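# Flip the toast in the pan with the turner

## Task

Use the steel turner to flip the toast so it ends lying flat inside the frying pan with its browned side up, then put the turner down on the table clear of both the pan and the hot plate. The hand and arm may never contact the toast, the heating plate of the hot plate, or any part of the pan other than its plastic handle; any such contact fails the task immediately. Pan and hot plate are not fixed, and at the end the pan must sit level and centred on the hot plate.

## Robot and tools

Robot: a single arm carrying a five-finger right hand. The hand point lies 0.05 m in front of the palm, where index pad and thumb tip meet in a pinch. Its +z runs along the straight fingers, +y out of the palm, +x across the palm toward the little finger. Straight fingers extend 0.06-0.07 m past the point along +z. A bracket on the little-finger side of the wrist juts out about 0.10 m across the palm and can strike things.

Scene frame: origin on the table top under the arm base, +z up, +y to the left when facing +x. Results report end_effector_position (m) and end_effector_quat_wxyz in this frame, plus velocities, a Hand target line, joint positions and torques, wrist force/torque (in the hand's own x y z axes; a push on a surface shows as force into the arm), and hand_measured, hand_stopped_by, hand_load_n (six values each, in motor order).

A row is 14 numbers, each in [-1, 1]: dx, dy, dz, rx, ry, rz, little, ring, middle, index, thumb_bend, thumb_turn, force_limit, speed. The first six are an offset, not a pose: they are measured from the Hand target as it stood when the action (or move) began, along that Hand target's own axes. Scale: 1.0 equals 0.6 m for dx/dy/dz and 180 degrees for rx/ry/rz, which together form one rotation vector. Sending the same offset again moves further. Finger and thumb numbers are absolute targets: +1 open/straight, -1 closed; thumb_turn +1 beside the palm, -1 opposite the fingers. A pinch is roughly index -0.22, thumb_bend -0.75, thumb_turn -0.57. force_limit maps -1..+1 to about 0..10 N fingertip force (0..15 N for the two thumb motors); speed maps -1..+1 from nearly still to full speed (0.6 s per full travel). To keep the hand unchanged, repeat the last six hand numbers plus force_limit and speed; a 0 is itself a command.

Tools:
- execute_actions(actions, cameras): actions is a list of actions; each action is a table of up to 15 rows, one row per 1/30 s step, the last row held to fill 15 steps. Every row in an action counts from the same start target. Empty list just returns state and images.
- move(target, speed, blend, stop_force, zero, blocking, cameras): target is one 14-number row, or up to 15 rows differing only in offsets, all counted from the current Hand target. speed is path top speed in m/s (0.002-0.5, default 0.25; rotation up to twice that in rad/s), one value or one per target. blend in m rounds corners between listed targets. stop_force (3-40 N) ends the path when the wrist sensor feels that much extra push along the direction of travel; use it slowly for touching down, not on turning moves, and omit it when backing off a contact. zero (default true) rezeroes before the move. blocking=false returns early while the move continues (not allowed with stop_force). The result adds a move: line, e.g. done (within 3 mm and 2 degrees), off_target, moving, held, contact, fault, with limits such as paced or held.
- wait(seconds 0-10, cameras): lets time pass holding the last command.
- stop(): brakes a running move.
- zoom_image(camera, region [x0,y0,x1,y1], max 504x504 px): closer look at cam_head_left, cam_head_right or cam_wrist (each 896x504).
- show_instructions(): shows the reference image pages.
- zero_wrist_force(): subtracts the current wrist reading from later ones.
- finished_scene(scene): ends the scene with the given number; irreversible, and the goal must hold without the robot.

Motion behaviour: each step the commanded pose is clipped to within 100 mm and 16 degrees of the measured pose, so the Hand target may fall short of what you asked; continue from it. The hand often settles short of the target and any later command keeps driving toward it; to release a push, command back past the hand point. Joint speed is capped at 2.83 rad/s. Moves do not avoid obstacles.

Gripping: for objects 0.035-0.08 m thick, turn the thumb in front of the palm before arriving and wrap. Thinner items (down to ~0.025 m, like a spatula handle) hold better if the thumb closes first. Close slowly (speed -0.9 or below) for a gentle grip. A finger that stops locks; to grip harder raise force_limit and send a more closed target; to loosen, send a more open one. A lost grip shows as hand_load_n near 0.

Things to avoid: any contact of hand or arm with the toast, the heating plate, or the pan except its plastic grip; shoving the pan or hot plate off centre or tilting the pan; dropping or releasing moving items; anything leaving the table. Faults stop the arm for 10 s: a contact torque at a joint limit (136 N m for the three big joints, 25.4 N m for each wrist joint; held weight counts) or about 150 N of outside force. The arm is stiff, so aiming even slightly past a firm contact can fault; approach surfaces slowly with stop_force. Holding loads or straining toward unreachable poses heats motors; a MOTOR HOT line warns, and 85 °C brakes the arm for 30-60 s or more. Fast, hard hits and excess finger force are penalised; loose objects may occasionally be nudged by outside pushes.

Each tool is called after "Emit:" as a command line: name --argument value for each argument, lists and objects as JSON in quotes; but a table of rows of numbers goes row by row, as --pt "numbers of a row", without its own name.

Reference images:

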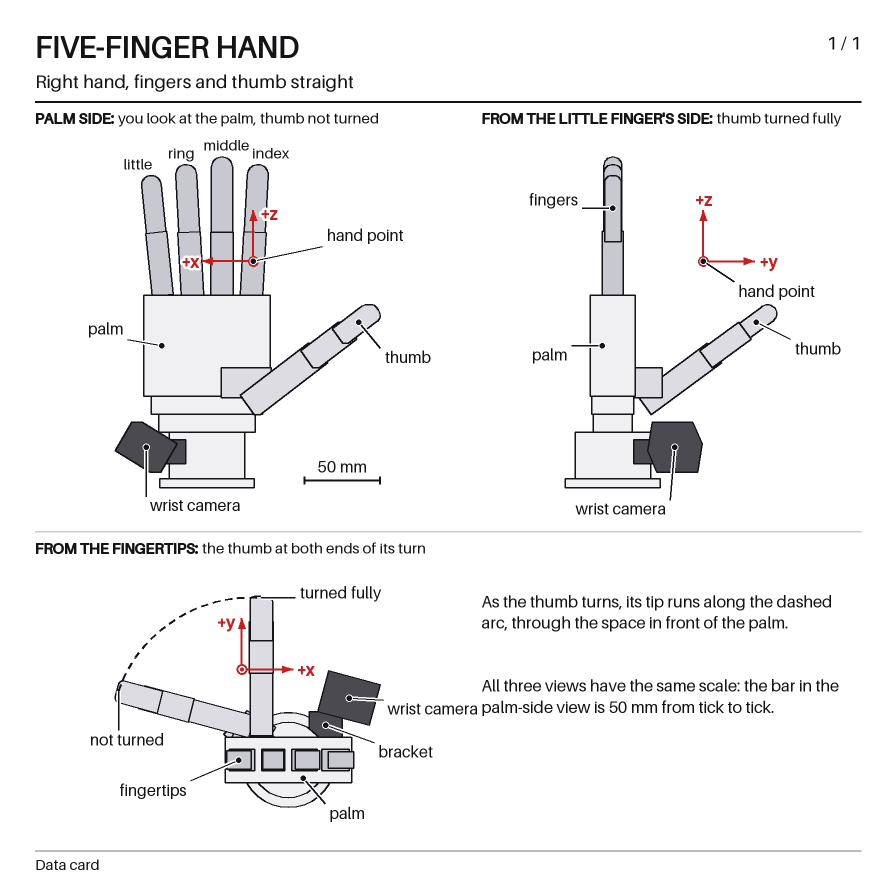

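## Session

Emit:
wait --seconds 0

Scene clock: 834.13 s.
end_effector_position=(+0.7520, -0.1456, +0.2362) hand_measured=(-0.216, -0.120, -0.066, -0.062, -0.234, -1.000) hand_load_n=(+0.0, +19.0, +14.0, +11.0, +30.0, +8.5) hand_stopped_by=(force, force, force, force, force, target) hand_force_limit=0.80 hand_speed=-0.88 end_effector_quat_wxyz=(-0.086, +0.675, -0.447, +0.580) end_effector_velocity=(+0.000, +0.000, -0.001) end_effector_angular_velocity=(+0.001, +0.002, +0.000)
Joint positions: [-0.753 -1.14 1.898 2.598 -1.278 -0.405]
Joint velocities: [0 0.001 -0.001 0.001 0 0]
Joint torques (N m): [-16.89 -34.59 -9.87 0.24 0.82 1.62]
Motor temperatures (°C): [22 24 21 33 35 27]
Wrist force (N): [-0.1 0.2 1.7]
Wrist torque (N m): [-0.09 0.21 0.16]
Wrist force, peak (N): [-0.1 0.2 1.7]
Hand target: +0.7520, -0.1456, +0.2363; -0.086, +0.675, -0.447, +0.580
Off the commanded pose: 0.000 m, 0 deg.
camera_calibration:
cam_wrist: T_world_to_cam=[[-0.511634, -0.760986, -0.398913, 0.362068], [-0.54527, 0.646385, -0.533729, 0.630593], [0.664011, -0.0555587, -0.745655, -0.217708], [0, 0, 0, 1]] pos_world=[0.673651, -0.144173, 0.318664]

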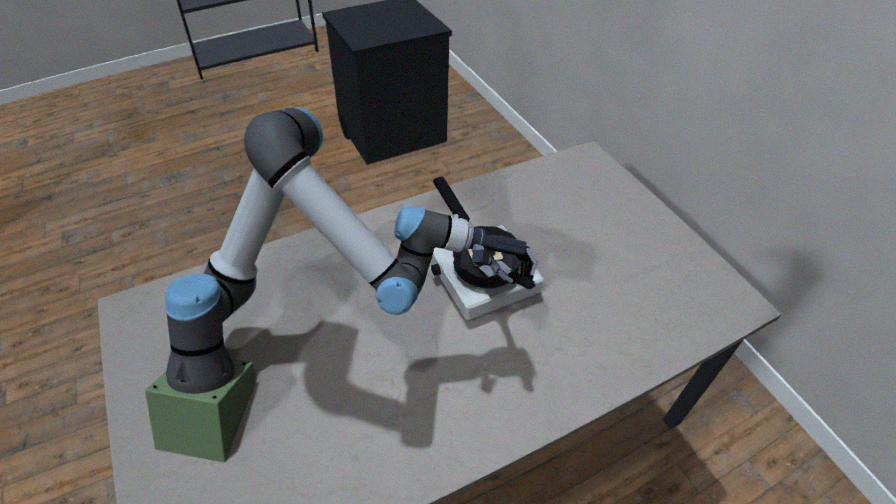

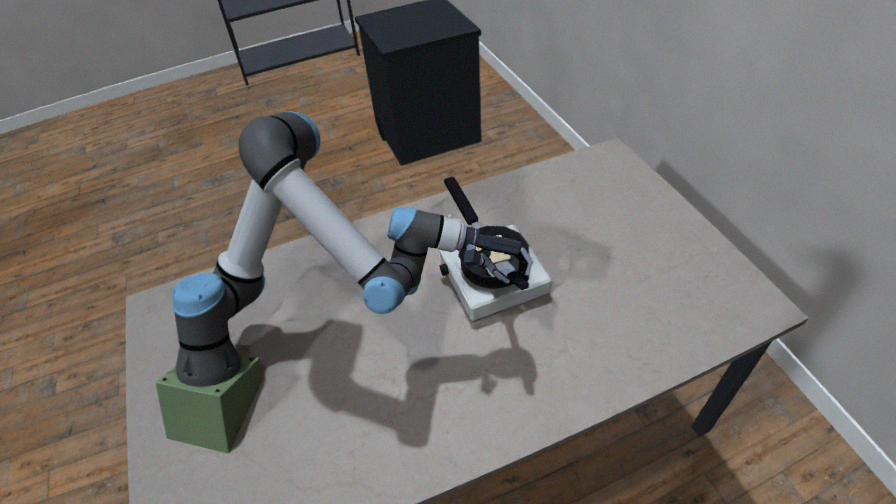

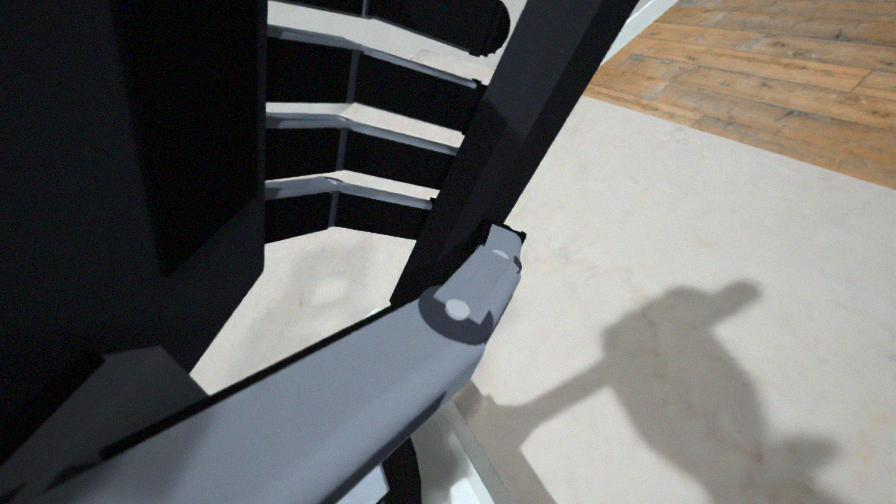

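Emit:
zoom_image --camera "cam_head_left" --region '[390, 160, 590, 330]'

Emit:
zoom_image --camera "cam_head_right" --region '[400, 160, 600, 330]'

Emit:
zoom_image --camera "cam_wrist" --region '[200, 0, 700, 504]'

Scaled by 2.520.

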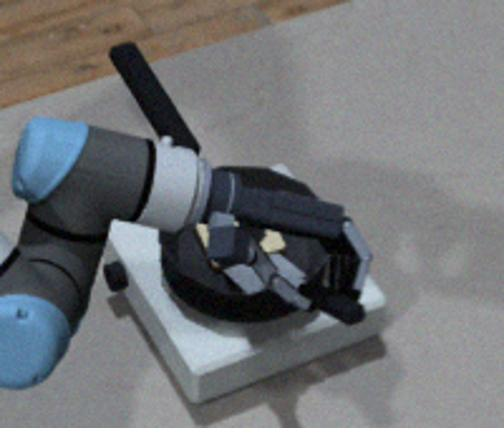

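Scaled by 2.520.

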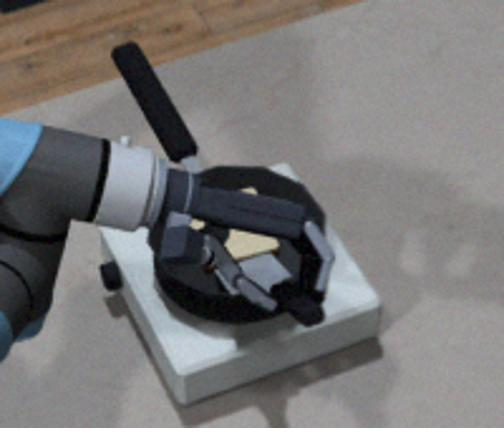

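Scaled by 1.000.

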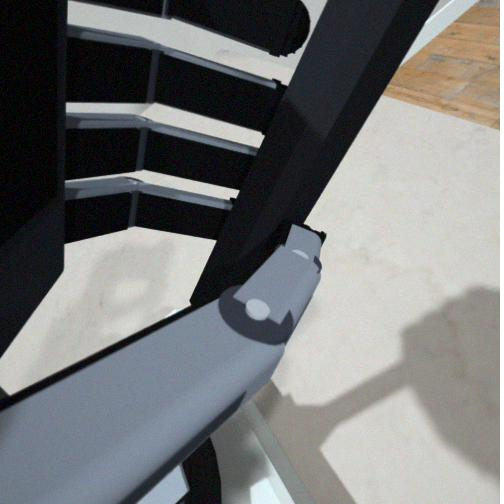

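Emit:
zoom_image --camera "cam_head_right" --region '[455, 215, 545, 300]'

Emit:
zoom_image --camera "cam_head_left" --region '[450, 215, 540, 300]'

Emit:
zoom_image --camera "cam_wrist" --region '[150, 200, 550, 504]'

Scaled by 5.600.

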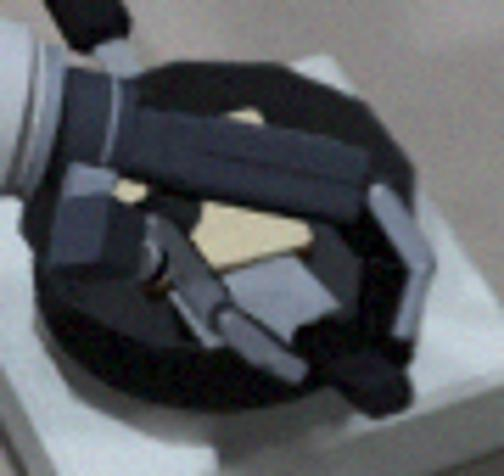

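Scaled by 5.600.

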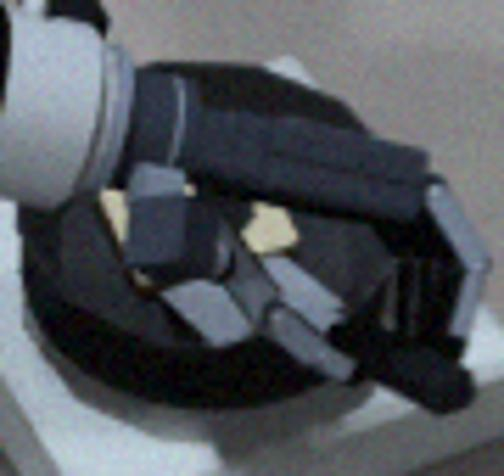

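Scaled by 1.260.

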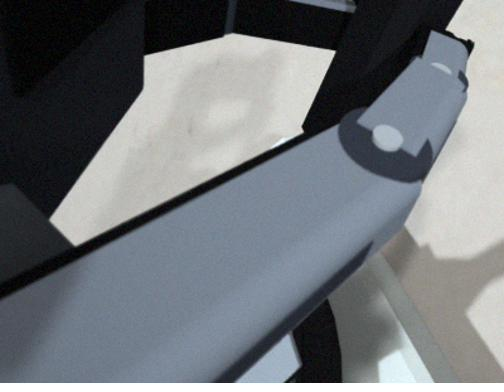

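Emit:
move --target '[0.0471,-0.0423,-0.0207,0,0,0,-0.24,-0.14,-0.09,-0.085,-0.26,-1,0.8,-0.88]' --speed 0.04

Scene clock: 877.13 s.
end_effector_position=(+0.7520, -0.1456, +0.2765) hand_measured=(-0.240, -0.120, -0.066, -0.062, -0.234, -1.000) hand_load_n=(+0.0, +14.5, +12.5, +11.5, +32.0, +10.0) hand_stopped_by=(target, force, force, force, force, target) hand_force_limit=0.80 hand_speed=-0.88 end_effector_quat_wxyz=(-0.086, +0.675, -0.447, +0.580) end_effector_velocity=(+0.000, +0.000, -0.002) end_effector_angular_velocity=(-0.003, -0.001, +0.000)
Joint positions: [-0.793 -1.207 1.882 2.683 -1.24 -0.414]
Joint velocities: [0.003 0.004 0.001 -0.007 -0.004 -0.001]
Joint torques (N m): [-11.34 -17.03 -10.49 -4.38 -1.78 -1.13]
Motor temperatures (°C): [22 24 21 33 35 27]
Wrist force (N): [-3.5 2.4 2.5]
Wrist torque (N m): [0.01 0.38 -0.20]
Wrist force, peak (N): [-3.7 2.4 2.6]
Hand target: +0.7519, -0.1456, +0.2763; -0.086, +0.675, -0.447, +0.580
Off the commanded pose: 0.000 m, 0 deg.
move: done
camera_calibration:
cam_wrist: T_world_to_cam=[[-0.511524, -0.761095, -0.398847, 0.378033], [-0.545312, 0.646255, -0.533843, 0.652151], [0.664062, -0.0555772, -0.745609, -0.187725], [0, 0, 0, 1]] pos_world=[0.67366, -0.144171, 0.358954]

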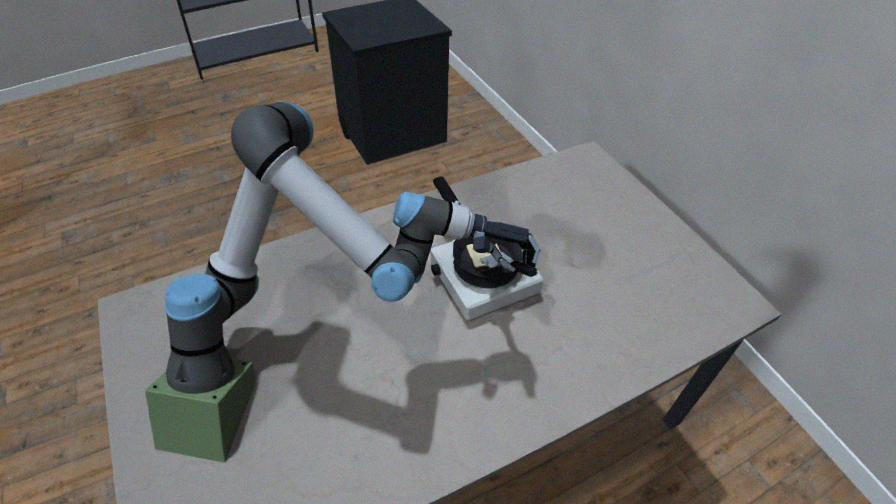

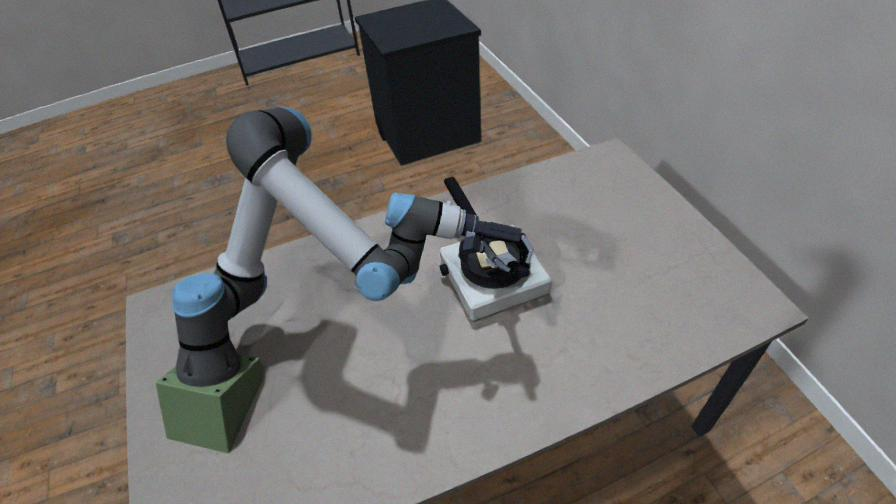

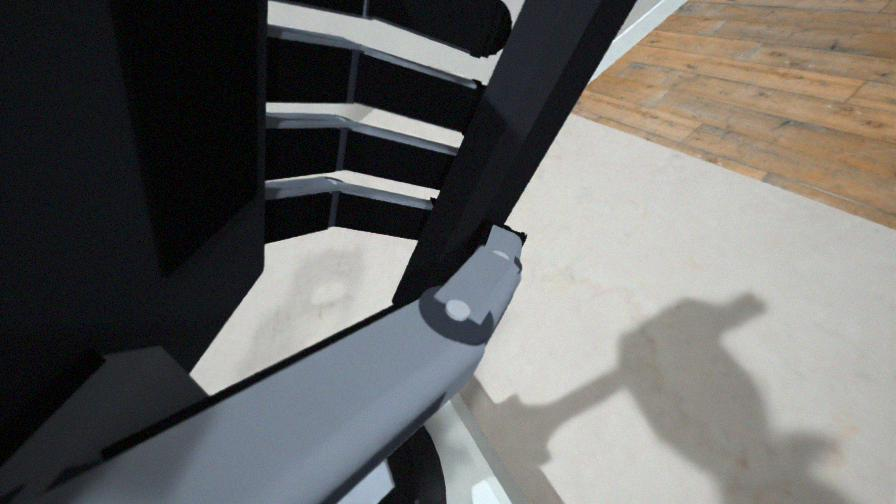

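Emit:
zoom_image --camera "cam_head_right" --region '[455, 205, 555, 300]'

Emit:
zoom_image --camera "cam_head_left" --region '[445, 205, 545, 300]'

Scaled by 5.040.

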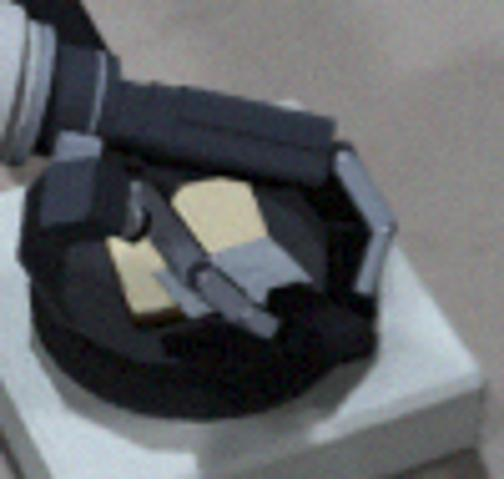

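Scaled by 5.040.

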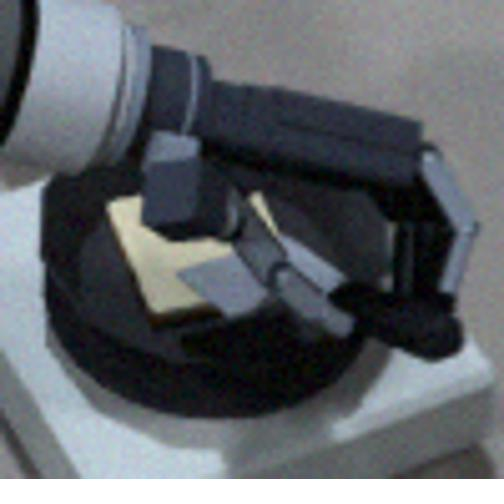

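Emit:
move --pt "0.0706 -0.0635 -0.0311 0 0 0 -0.24 -0.14 -0.09 -0.085 -0.26 -1 0.8 -0.88" --pt "0.3286 -0.0525 -0.0024 0 0 0 -0.24 -0.14 -0.09 -0.085 -0.26 -1 0.8 -0.88" --speed 0.15 --blend 0.02

Emit:
zoom_image --camera "cam_head_right" --region '[420, 155, 600, 325]'

Emit:
zoom_image --camera "cam_head_left" --region '[410, 155, 590, 325]'

Scene clock: 887.30 s.
end_effector_position=(+0.7519, -0.2652, +0.4359) hand_measured=(-0.240, -0.120, -0.066, -0.062, -0.234, -1.000) hand_load_n=(+0.0, +15.0, +12.5, +11.5, +32.0, +10.0) hand_stopped_by=(target, force, force, force, force, target) hand_force_limit=0.80 hand_speed=-0.88 end_effector_quat_wxyz=(-0.086, +0.675, -0.447, +0.580) end_effector_velocity=(+0.000, +0.000, -0.001) end_effector_angular_velocity=(+0.001, +0.000, +0.000)
Joint positions: [-1.082 -1.207 1.601 3 -0.959 -0.49]
Joint velocities: [0 0.001 0 0 0.001 0]
Joint torques (N m): [-24.22 -37.39 -26.93 -2.88 -0.16 2.33]
Motor temperatures (°C): [22 24 21 33 35 27]
Wrist force (N): [-4.0 1.9 2.3]
Wrist torque (N m): [0.01 0.47 -0.19]
Wrist force, peak (N): [-4.7 3.4 3.1]
Hand target: +0.7520, -0.2652, +0.4361; -0.086, +0.675, -0.447, +0.580
Off the commanded pose: 0.000 m, 0 deg.
move: done
camera_calibration:
cam_wrist: T_world_to_cam=[[-0.511854, -0.760978, -0.398645, 0.350689], [-0.545376, 0.64638, -0.533627, 0.814519], [0.663754, -0.0557281, -0.745872, -0.075224], [0, 0, 0, 1]] pos_world=[0.673651, -0.263814, 0.518342]

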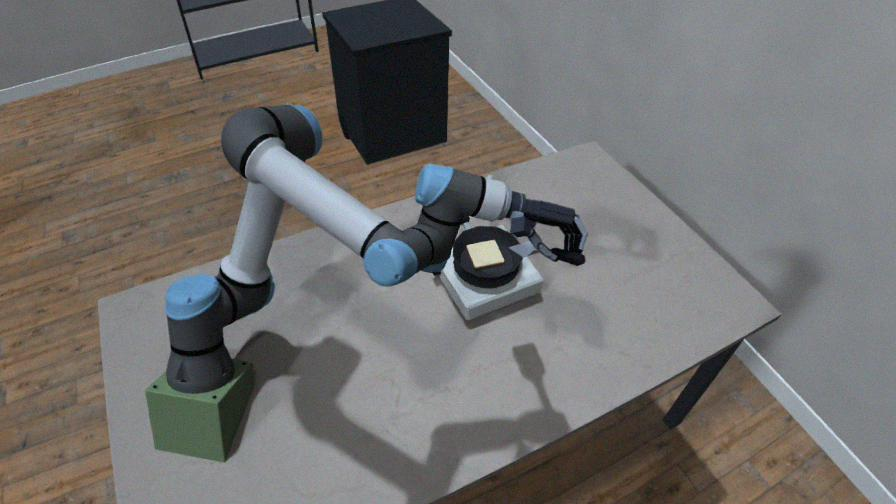

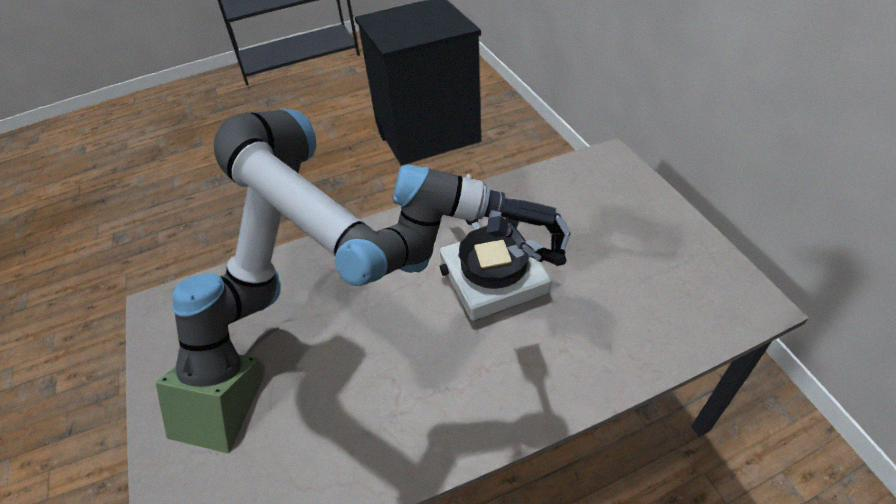

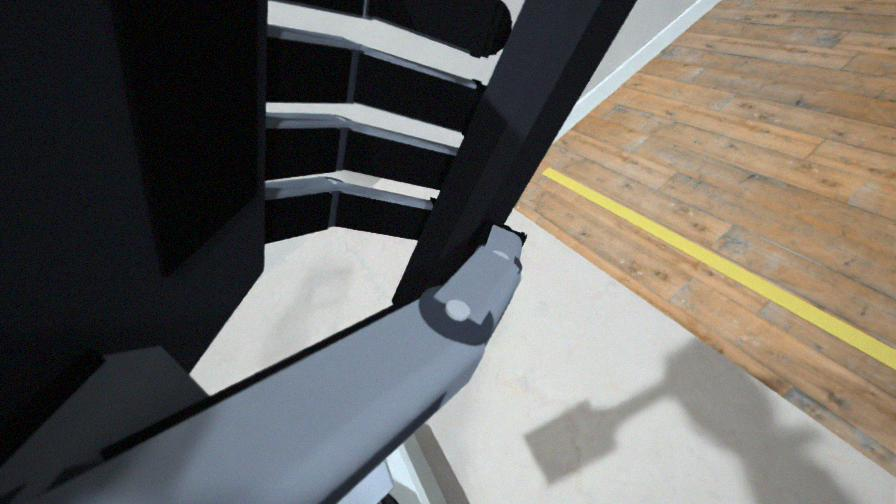

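Scaled by 2.800.

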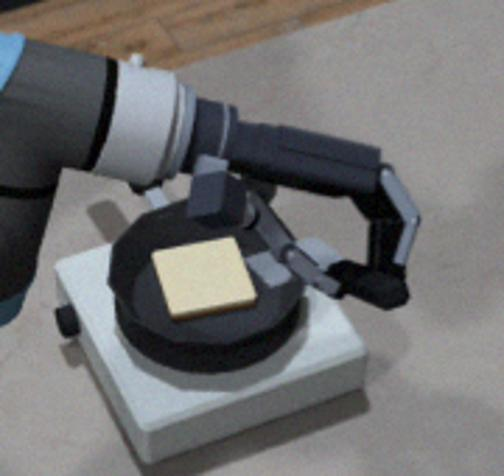

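Scaled by 2.800.

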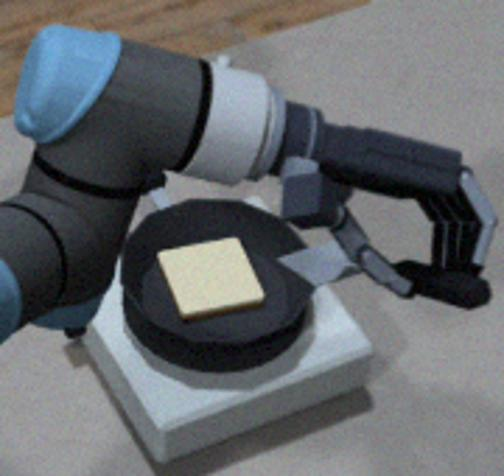

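Emit:
move --target '[0,0,0,0.235,-0.212,-0.104,-0.24,-0.14,-0.09,-0.085,-0.26,-1,0.8,-0.88]' --speed 0.25

Emit:
zoom_image --camera "cam_head_right" --region '[420, 155, 600, 325]'

Emit:
zoom_image --camera "cam_head_left" --region '[430, 155, 610, 325]'

Scene clock: 908.93 s.
end_effector_position=(+0.7502, -0.2639, +0.4353) hand_measured=(-0.240, -0.120, -0.066, -0.062, -0.234, -1.000) hand_load_n=(+0.0, +15.0, +12.5, +11.0, +32.0, +10.5) hand_stopped_by=(target, force, force, force, force, target) hand_force_limit=0.80 hand_speed=-0.88 end_effector_quat_wxyz=(-0.348, +0.800, -0.055, +0.485) end_effector_velocity=(+0.000, +0.000, -0.001) end_effector_angular_velocity=(+0.000, +0.001, +0.000)
Joint positions: [-1.248 -0.395 0.034 1.395 -0.188 1.433]
Joint velocities: [0 0 0 -0.003 0.001 0.004]
Joint torques (N m): [-20.57 -40.81 -10.03 -0.69 -2.09 2.04]
Motor temperatures (°C): [22 24 21 33 35 27]
Wrist force (N): [-3.7 1.8 3.0]
Wrist torque (N m): [-0.01 0.44 -0.19]
Wrist force, peak (N): [-4.2 2.2 3.3]
Hand target: +0.7518, -0.2649, +0.4360; -0.364, +0.809, -0.050, +0.459
Off the commanded pose: 0.002 m, 4 deg.
elbow stopped short: the move would have taken joint 3 (elbow) straighter than the controller allows.
move: off_target
camera_calibration:
cam_wrist: T_world_to_cam=[[0.383524, -0.847657, -0.366588, -0.357935], [-0.814333, -0.123157, -0.56718, 0.825733], [0.435626, 0.516053, -0.737509, 0.243943], [0, 0, 0, 1]] pos_world=[0.70343, -0.327598, 0.517034]

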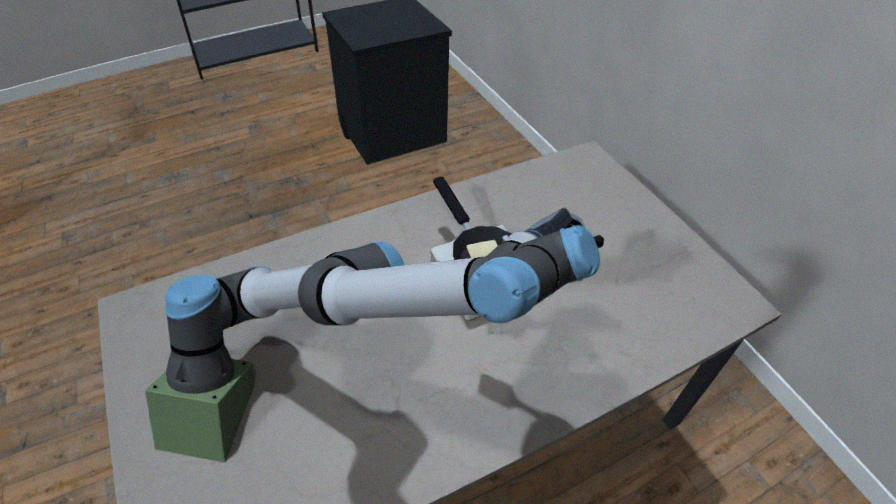

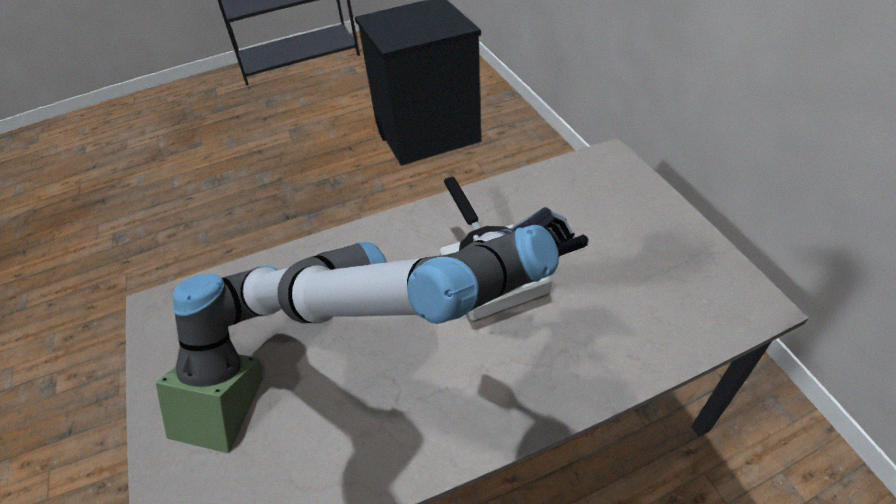

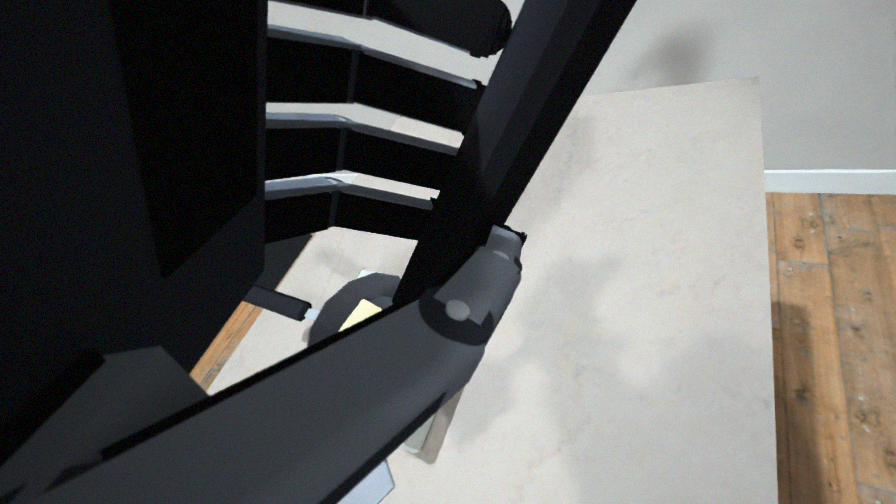

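Scaled by 2.800.

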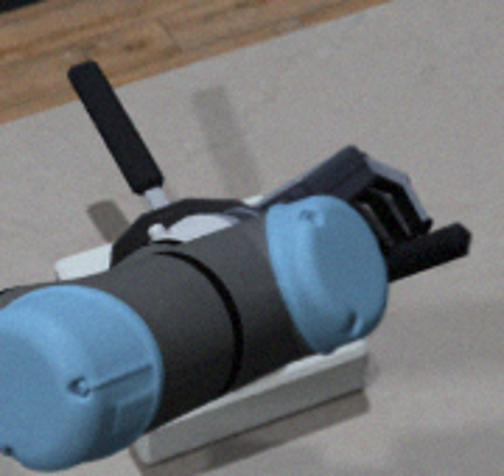

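Scaled by 2.800.

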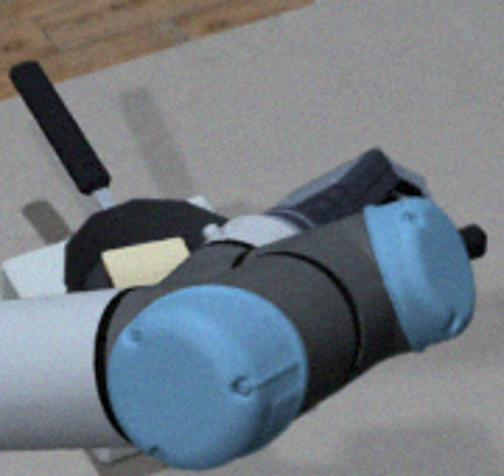

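Emit:
move --target '[0,0,0,-0.224,0.202,0.099,-0.24,-0.14,-0.09,-0.085,-0.26,-1,0.8,-0.88]' --speed 0.3 --cameras '[]'

Scene clock: 913.37 s.
end_effector_position=(+0.7520, -0.2652, +0.4361) hand_measured=(-0.240, -0.120, -0.066, -0.062, -0.234, -1.000) hand_load_n=(+0.0, +15.0, +12.5, +11.5, +32.0, +10.5) hand_stopped_by=(target, force, force, force, force, target) hand_force_limit=0.80 hand_speed=-0.88 end_effector_quat_wxyz=(-0.100, +0.686, -0.430, +0.578) end_effector_velocity=(+0.000, -0.001, +0.000) end_effector_angular_velocity=(-0.002, +0.000, -0.004)
Joint positions: [-1.098 -1.195 1.598 2.973 -0.899 -0.498]
Joint velocities: [0 0 -0.001 0.001 -0.005 -0.001]
Joint torques (N m): [-18.46 -20.08 -25.47 -0.96 -1.87 -2.26]
Motor temperatures (°C): [22 24 21 33 35 27]
Wrist force (N): [-4.1 2.2 2.0]
Wrist torque (N m): [0.04 0.47 -0.22]
Wrist force, peak (N): [-4.6 3.3 1.4]
Hand target: +0.7520, -0.2652, +0.4361; -0.100, +0.686, -0.430, +0.578
Off the commanded pose: 0.000 m, 0 deg.
move: done
No camera images: "cameras" was empty.

Emit:
move --target '[0.164,0.26,-0.232,-0.236,0.211,0.104,-0.24,-0.14,-0.09,-0.085,-0.26,-1,0.8,-0.88]' --speed 0.25

Emit:
zoom_image --camera "cam_head_right" --region '[350, 200, 530, 370]'

Emit:
zoom_image --camera "cam_head_left" --region '[350, 200, 530, 370]'

Scene clock: 919.53 s.
end_effector_position=(+0.5517, -0.3798, +0.4499) hand_measured=(-0.240, -0.120, -0.066, -0.062, -0.234, -1.000) hand_load_n=(+0.0, +14.5, +13.0, +11.5, +32.0, +10.5) hand_stopped_by=(target, force, force, force, force, target) hand_force_limit=0.80 hand_speed=-0.88 end_effector_quat_wxyz=(-0.202, -0.380, +0.716, -0.550) end_effector_velocity=(+0.000, +0.000, +0.001) end_effector_angular_velocity=(-0.002, -0.001, -0.001)
Joint positions: [-1.129 -1.324 1.697 3.441 -1.774 -0.271]
Joint velocities: [0 -0.001 -0.001 0 -0.002 0.001]
Joint torques (N m): [-10.47 -35.74 -14.95 -2.91 -1.6 -1.25]
Motor temperatures (°C): [22 24 21 33 35 27]
Wrist force (N): [-3.9 1.9 2.7]
Wrist torque (N m): [-0.03 0.42 -0.21]
Wrist force, peak (N): [-4.3 2.5 2.3]
Hand target: +0.5517, -0.3797, +0.4499; -0.202, -0.380, +0.716, -0.550
Off the commanded pose: 0.000 m, 0 deg.
move: done
camera_calibration:
cam_wrist: T_world_to_cam=[[-0.917433, 0.0179048, -0.397488, 0.685686], [0.246418, 0.809918, -0.532269, 0.411493], [0.312403, -0.58627, -0.747457, 0.0547734], [0, 0, 0, 1]] pos_world=[0.51056, -0.31344, 0.532518]

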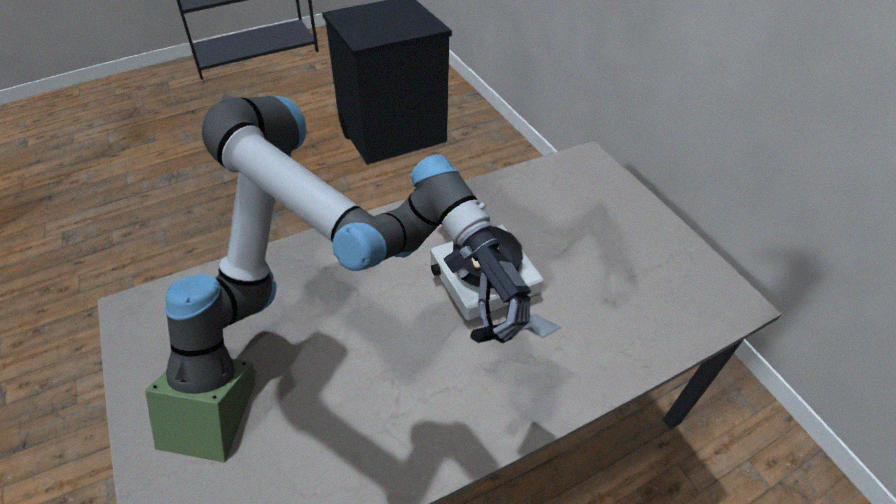

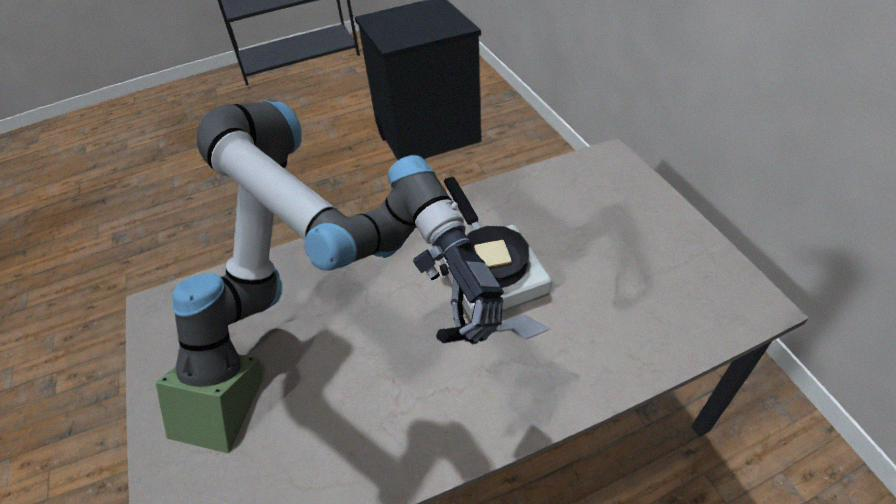

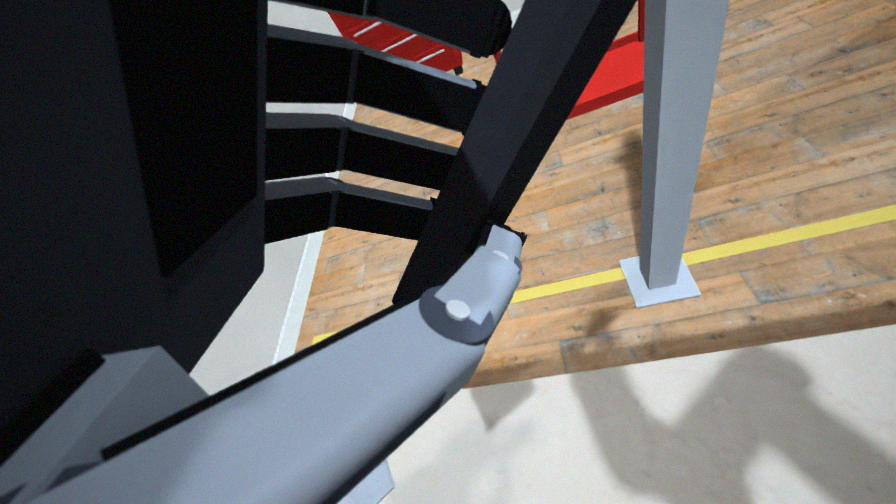

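Scaled by 2.800.

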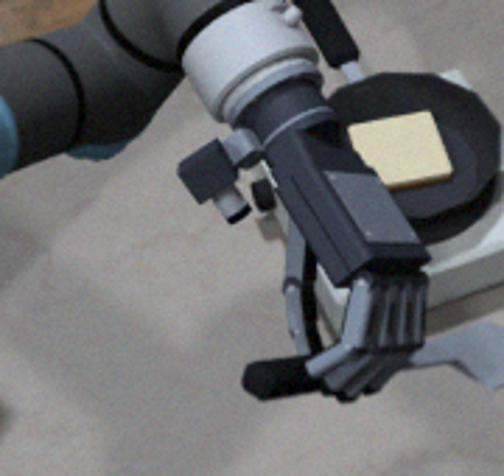

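Scaled by 2.800.

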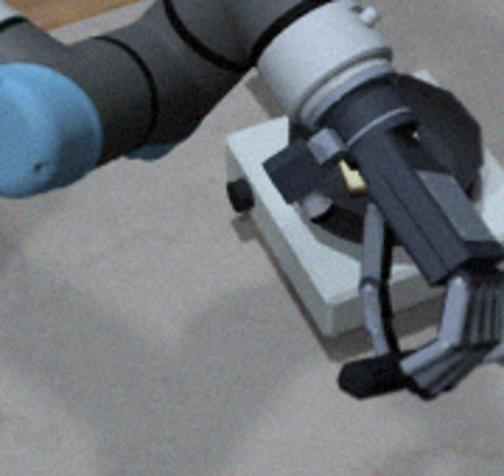

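Emit:
zoom_image --camera "cam_head_right" --region '[430, 290, 570, 370]'

Emit:
zoom_image --camera "cam_head_left" --region '[460, 290, 600, 370]'

Scaled by 3.600.

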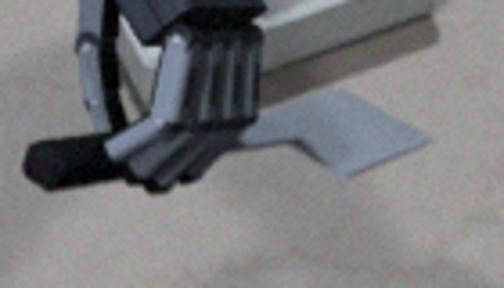

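Scaled by 3.600.

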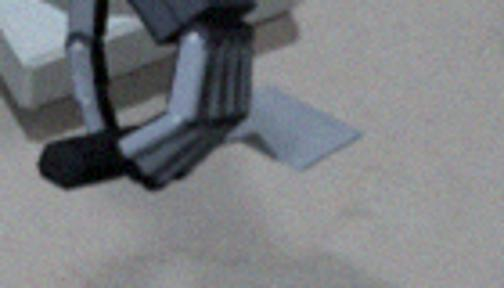

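Emit:
zoom_image --camera "cam_head_right" --region '[490, 300, 560, 350]'

Emit:
zoom_image --camera "cam_head_left" --region '[510, 300, 580, 350]'

Emit:
zoom_image --camera "cam_wrist" --region '[300, 380, 480, 504]'

Scaled by 7.200.

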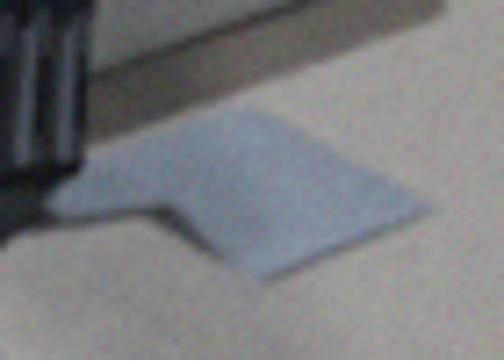

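Scaled by 7.200.

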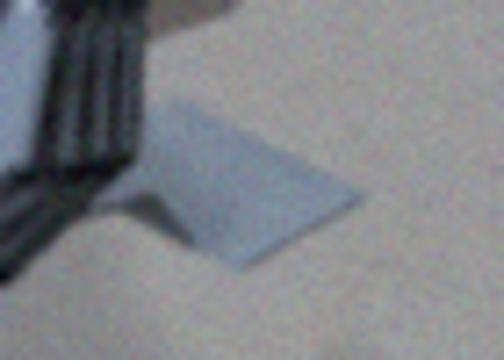

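Scaled by 2.800.

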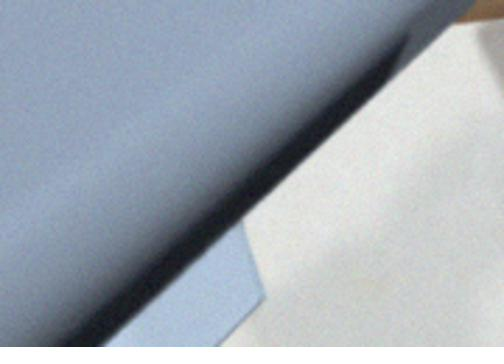

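Emit:
move --target '[-0.308,-0.217,-0.203,0.236,-0.211,-0.105,-0.24,-0.14,-0.09,-0.085,-0.26,-1,0.8,-0.88]' --speed 0.25 --cameras '[]'

Scene clock: 998.40 s.
end_effector_position=(+0.7523, -0.2197, +0.4400) hand_measured=(-0.240, -0.120, -0.066, -0.062, -0.234, -1.000) hand_load_n=(+0.0, +14.5, +12.5, +11.5, +32.0, +10.5) hand_stopped_by=(target, force, force, force, force, target) hand_force_limit=0.80 hand_speed=-0.88 end_effector_quat_wxyz=(-0.099, +0.687, -0.429, +0.578) end_effector_velocity=(+0.000, +0.000, +0.000) end_effector_angular_velocity=(+0.001, +0.001, +0.002)
Joint positions: [-1.057 -1.275 1.65 2.996 -0.938 -0.49]
Joint velocities: [0 0 0 -0.001 0.003 0]
Joint torques (N m): [-25.51 -34.42 -18.89 0.32 1 2.42]
Motor temperatures (°C): [22 24 21 33 35 27]
Wrist force (N): [-3.8 2.1 2.0]
Wrist torque (N m): [0.06 0.47 -0.23]
Wrist force, peak (N): [-4.4 2.4 2.3]
Hand target: +0.7523, -0.2197, +0.4401; -0.099, +0.687, -0.429, +0.578
Off the commanded pose: 0.000 m, 0 deg.
move: done
No camera images: "cameras" was empty.

Emit:
move --target '[-0.2725,-0.022,-0.0068,0,0.071,-0.119,-0.24,-0.14,-0.09,-0.085,-0.26,-1,0.8,-0.88]' --speed 0.2

Emit:
zoom_image --camera "cam_head_right" --region '[445, 195, 555, 305]'

Emit:
zoom_image --camera "cam_head_left" --region '[435, 195, 545, 305]'

Scene clock: 1005.93 s.
end_effector_position=(+0.7610, -0.0950, +0.3339) hand_measured=(-0.240, -0.120, -0.066, -0.062, -0.234, -1.000) hand_load_n=(+0.0, +15.5, +12.5, +11.0, +32.0, +10.0) hand_stopped_by=(target, force, force, force, force, target) hand_force_limit=0.80 hand_speed=-0.88 end_effector_quat_wxyz=(+0.057, +0.687, -0.303, +0.658) end_effector_velocity=(+0.000, +0.000, +0.000) end_effector_angular_velocity=(+0.000, +0.000, -0.002)
Joint positions: [-0.634 -1.278 1.87 2.617 -1.538 -0.754]
Joint velocities: [0.002 0 0 0 -0.003 0]
Joint torques (N m): [-6.15 -41.09 -21.45 -2.34 -2.32 -1.09]
Motor temperatures (°C): [22 24 21 33 35 27]
Wrist force (N): [-4.9 1.0 1.6]
Wrist torque (N m): [-0.02 0.52 -0.26]
Wrist force, peak (N): [-6.5 0.3 1.0]
Hand target: +0.7610, -0.0949, +0.3340; +0.057, +0.687, -0.303, +0.659
Off the commanded pose: 0.000 m, 0 deg.
move: done
camera_calibration:
cam_wrist: T_world_to_cam=[[-0.493877, -0.868951, -0.0317661, 0.297766], [-0.565163, 0.34855, -0.747732, 0.713215], [0.660815, -0.351335, -0.66324, -0.201261], [0, 0, 0, 1]] pos_world=[0.683139, -0.0605569, 0.409268]

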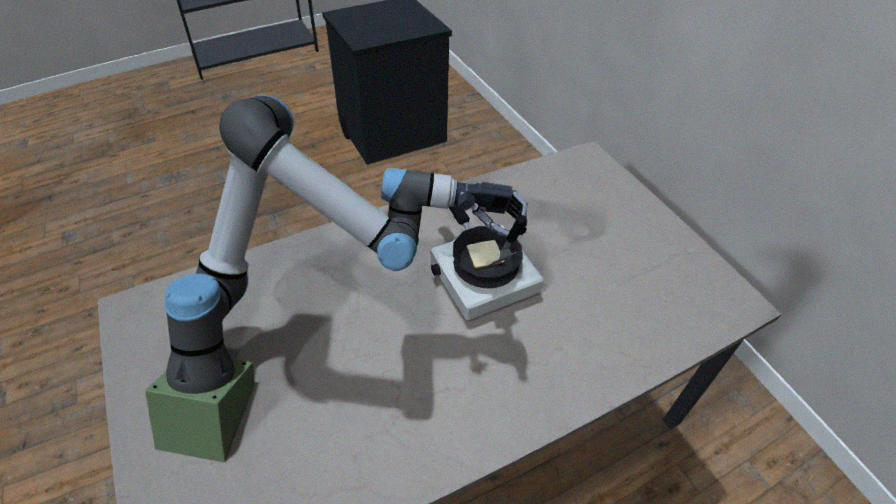

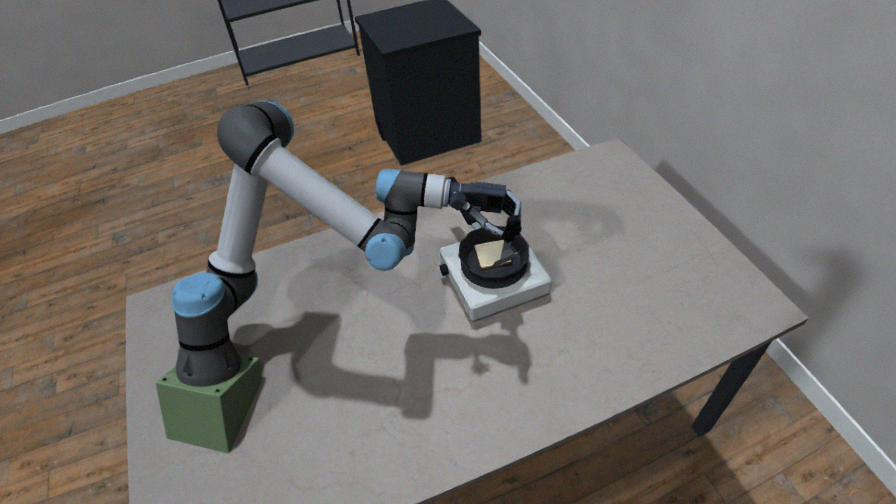

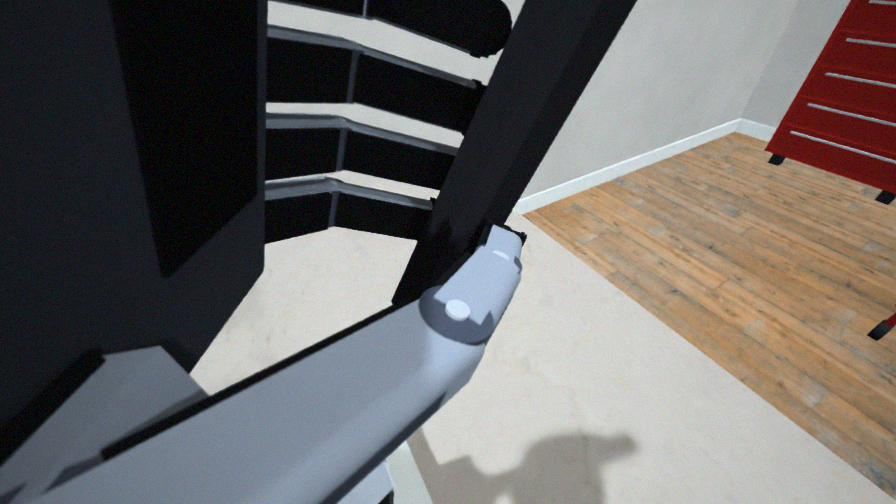

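Scaled by 4.582.

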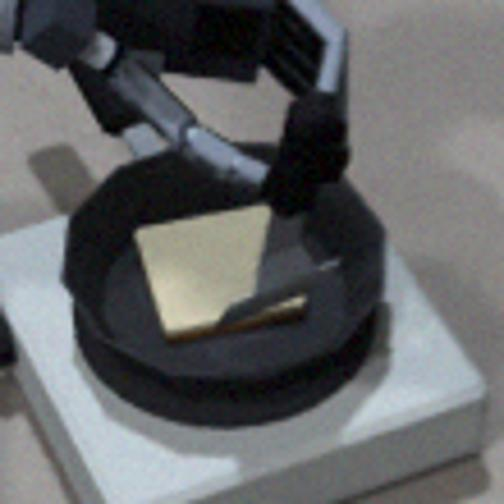

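Scaled by 4.582.

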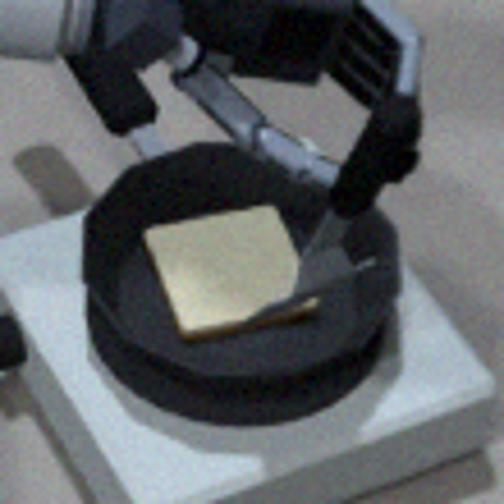

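Emit:
zoom_image --camera "cam_head_right" --region '[485, 225, 535, 275]'

Emit:
zoom_image --camera "cam_head_left" --region '[480, 225, 530, 275]'

Scaled by 10.080.

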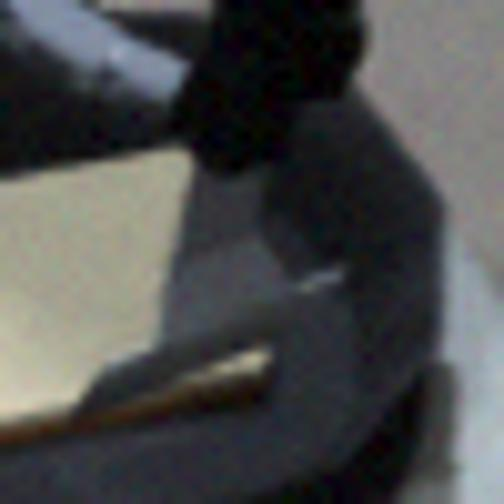

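Scaled by 10.080.

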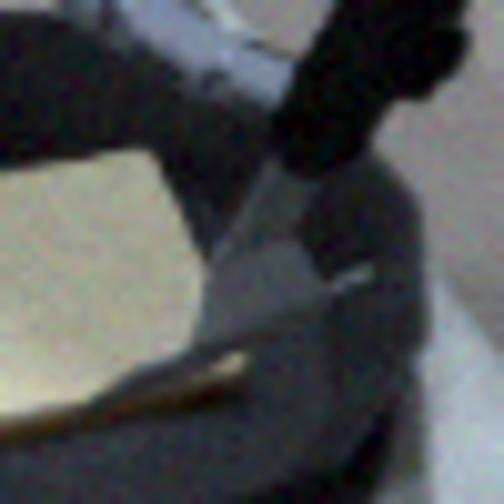

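Emit:
move --target '[-0.0075,-0.0083,-0.0343,-0.0313,0.0107,0.0043,-0.24,-0.14,-0.09,-0.085,-0.26,-1,0.8,-0.88]' --speed 0.1 --cameras '[]'

Scene clock: 1019.10 s.
end_effector_position=(+0.7458, -0.0794, +0.3340) hand_measured=(-0.240, -0.120, -0.066, -0.062, -0.234, -1.000) hand_load_n=(-0.5, +15.0, +12.5, +11.0, +32.0, +10.0) hand_stopped_by=(target, force, force, force, force, target) hand_force_limit=0.80 hand_speed=-0.88 end_effector_quat_wxyz=(+0.092, +0.670, -0.338, +0.655) end_effector_velocity=(+0.000, +0.000, +0.001) end_effector_angular_velocity=(-0.001, -0.002, +0.000)
Joint positions: [-0.571 -1.318 1.881 2.697 -1.692 -0.733]
Joint velocities: [0 0 -0.001 -0.001 -0.002 0]
Joint torques (N m): [-14.89 -18.57 -22.95 -3.36 -2.24 -2.34]
Motor temperatures (°C): [22 24 21 33 35 27]
Wrist force (N): [-4.9 1.4 1.7]
Wrist torque (N m): [0.04 0.51 -0.24]
Wrist force, peak (N): [-5.1 1.2 1.5]
Hand target: +0.7458, -0.0795, +0.3339; +0.092, +0.670, -0.339, +0.655
Off the commanded pose: 0.000 m, 0 deg.
move: done
No camera images: "cameras" was empty.


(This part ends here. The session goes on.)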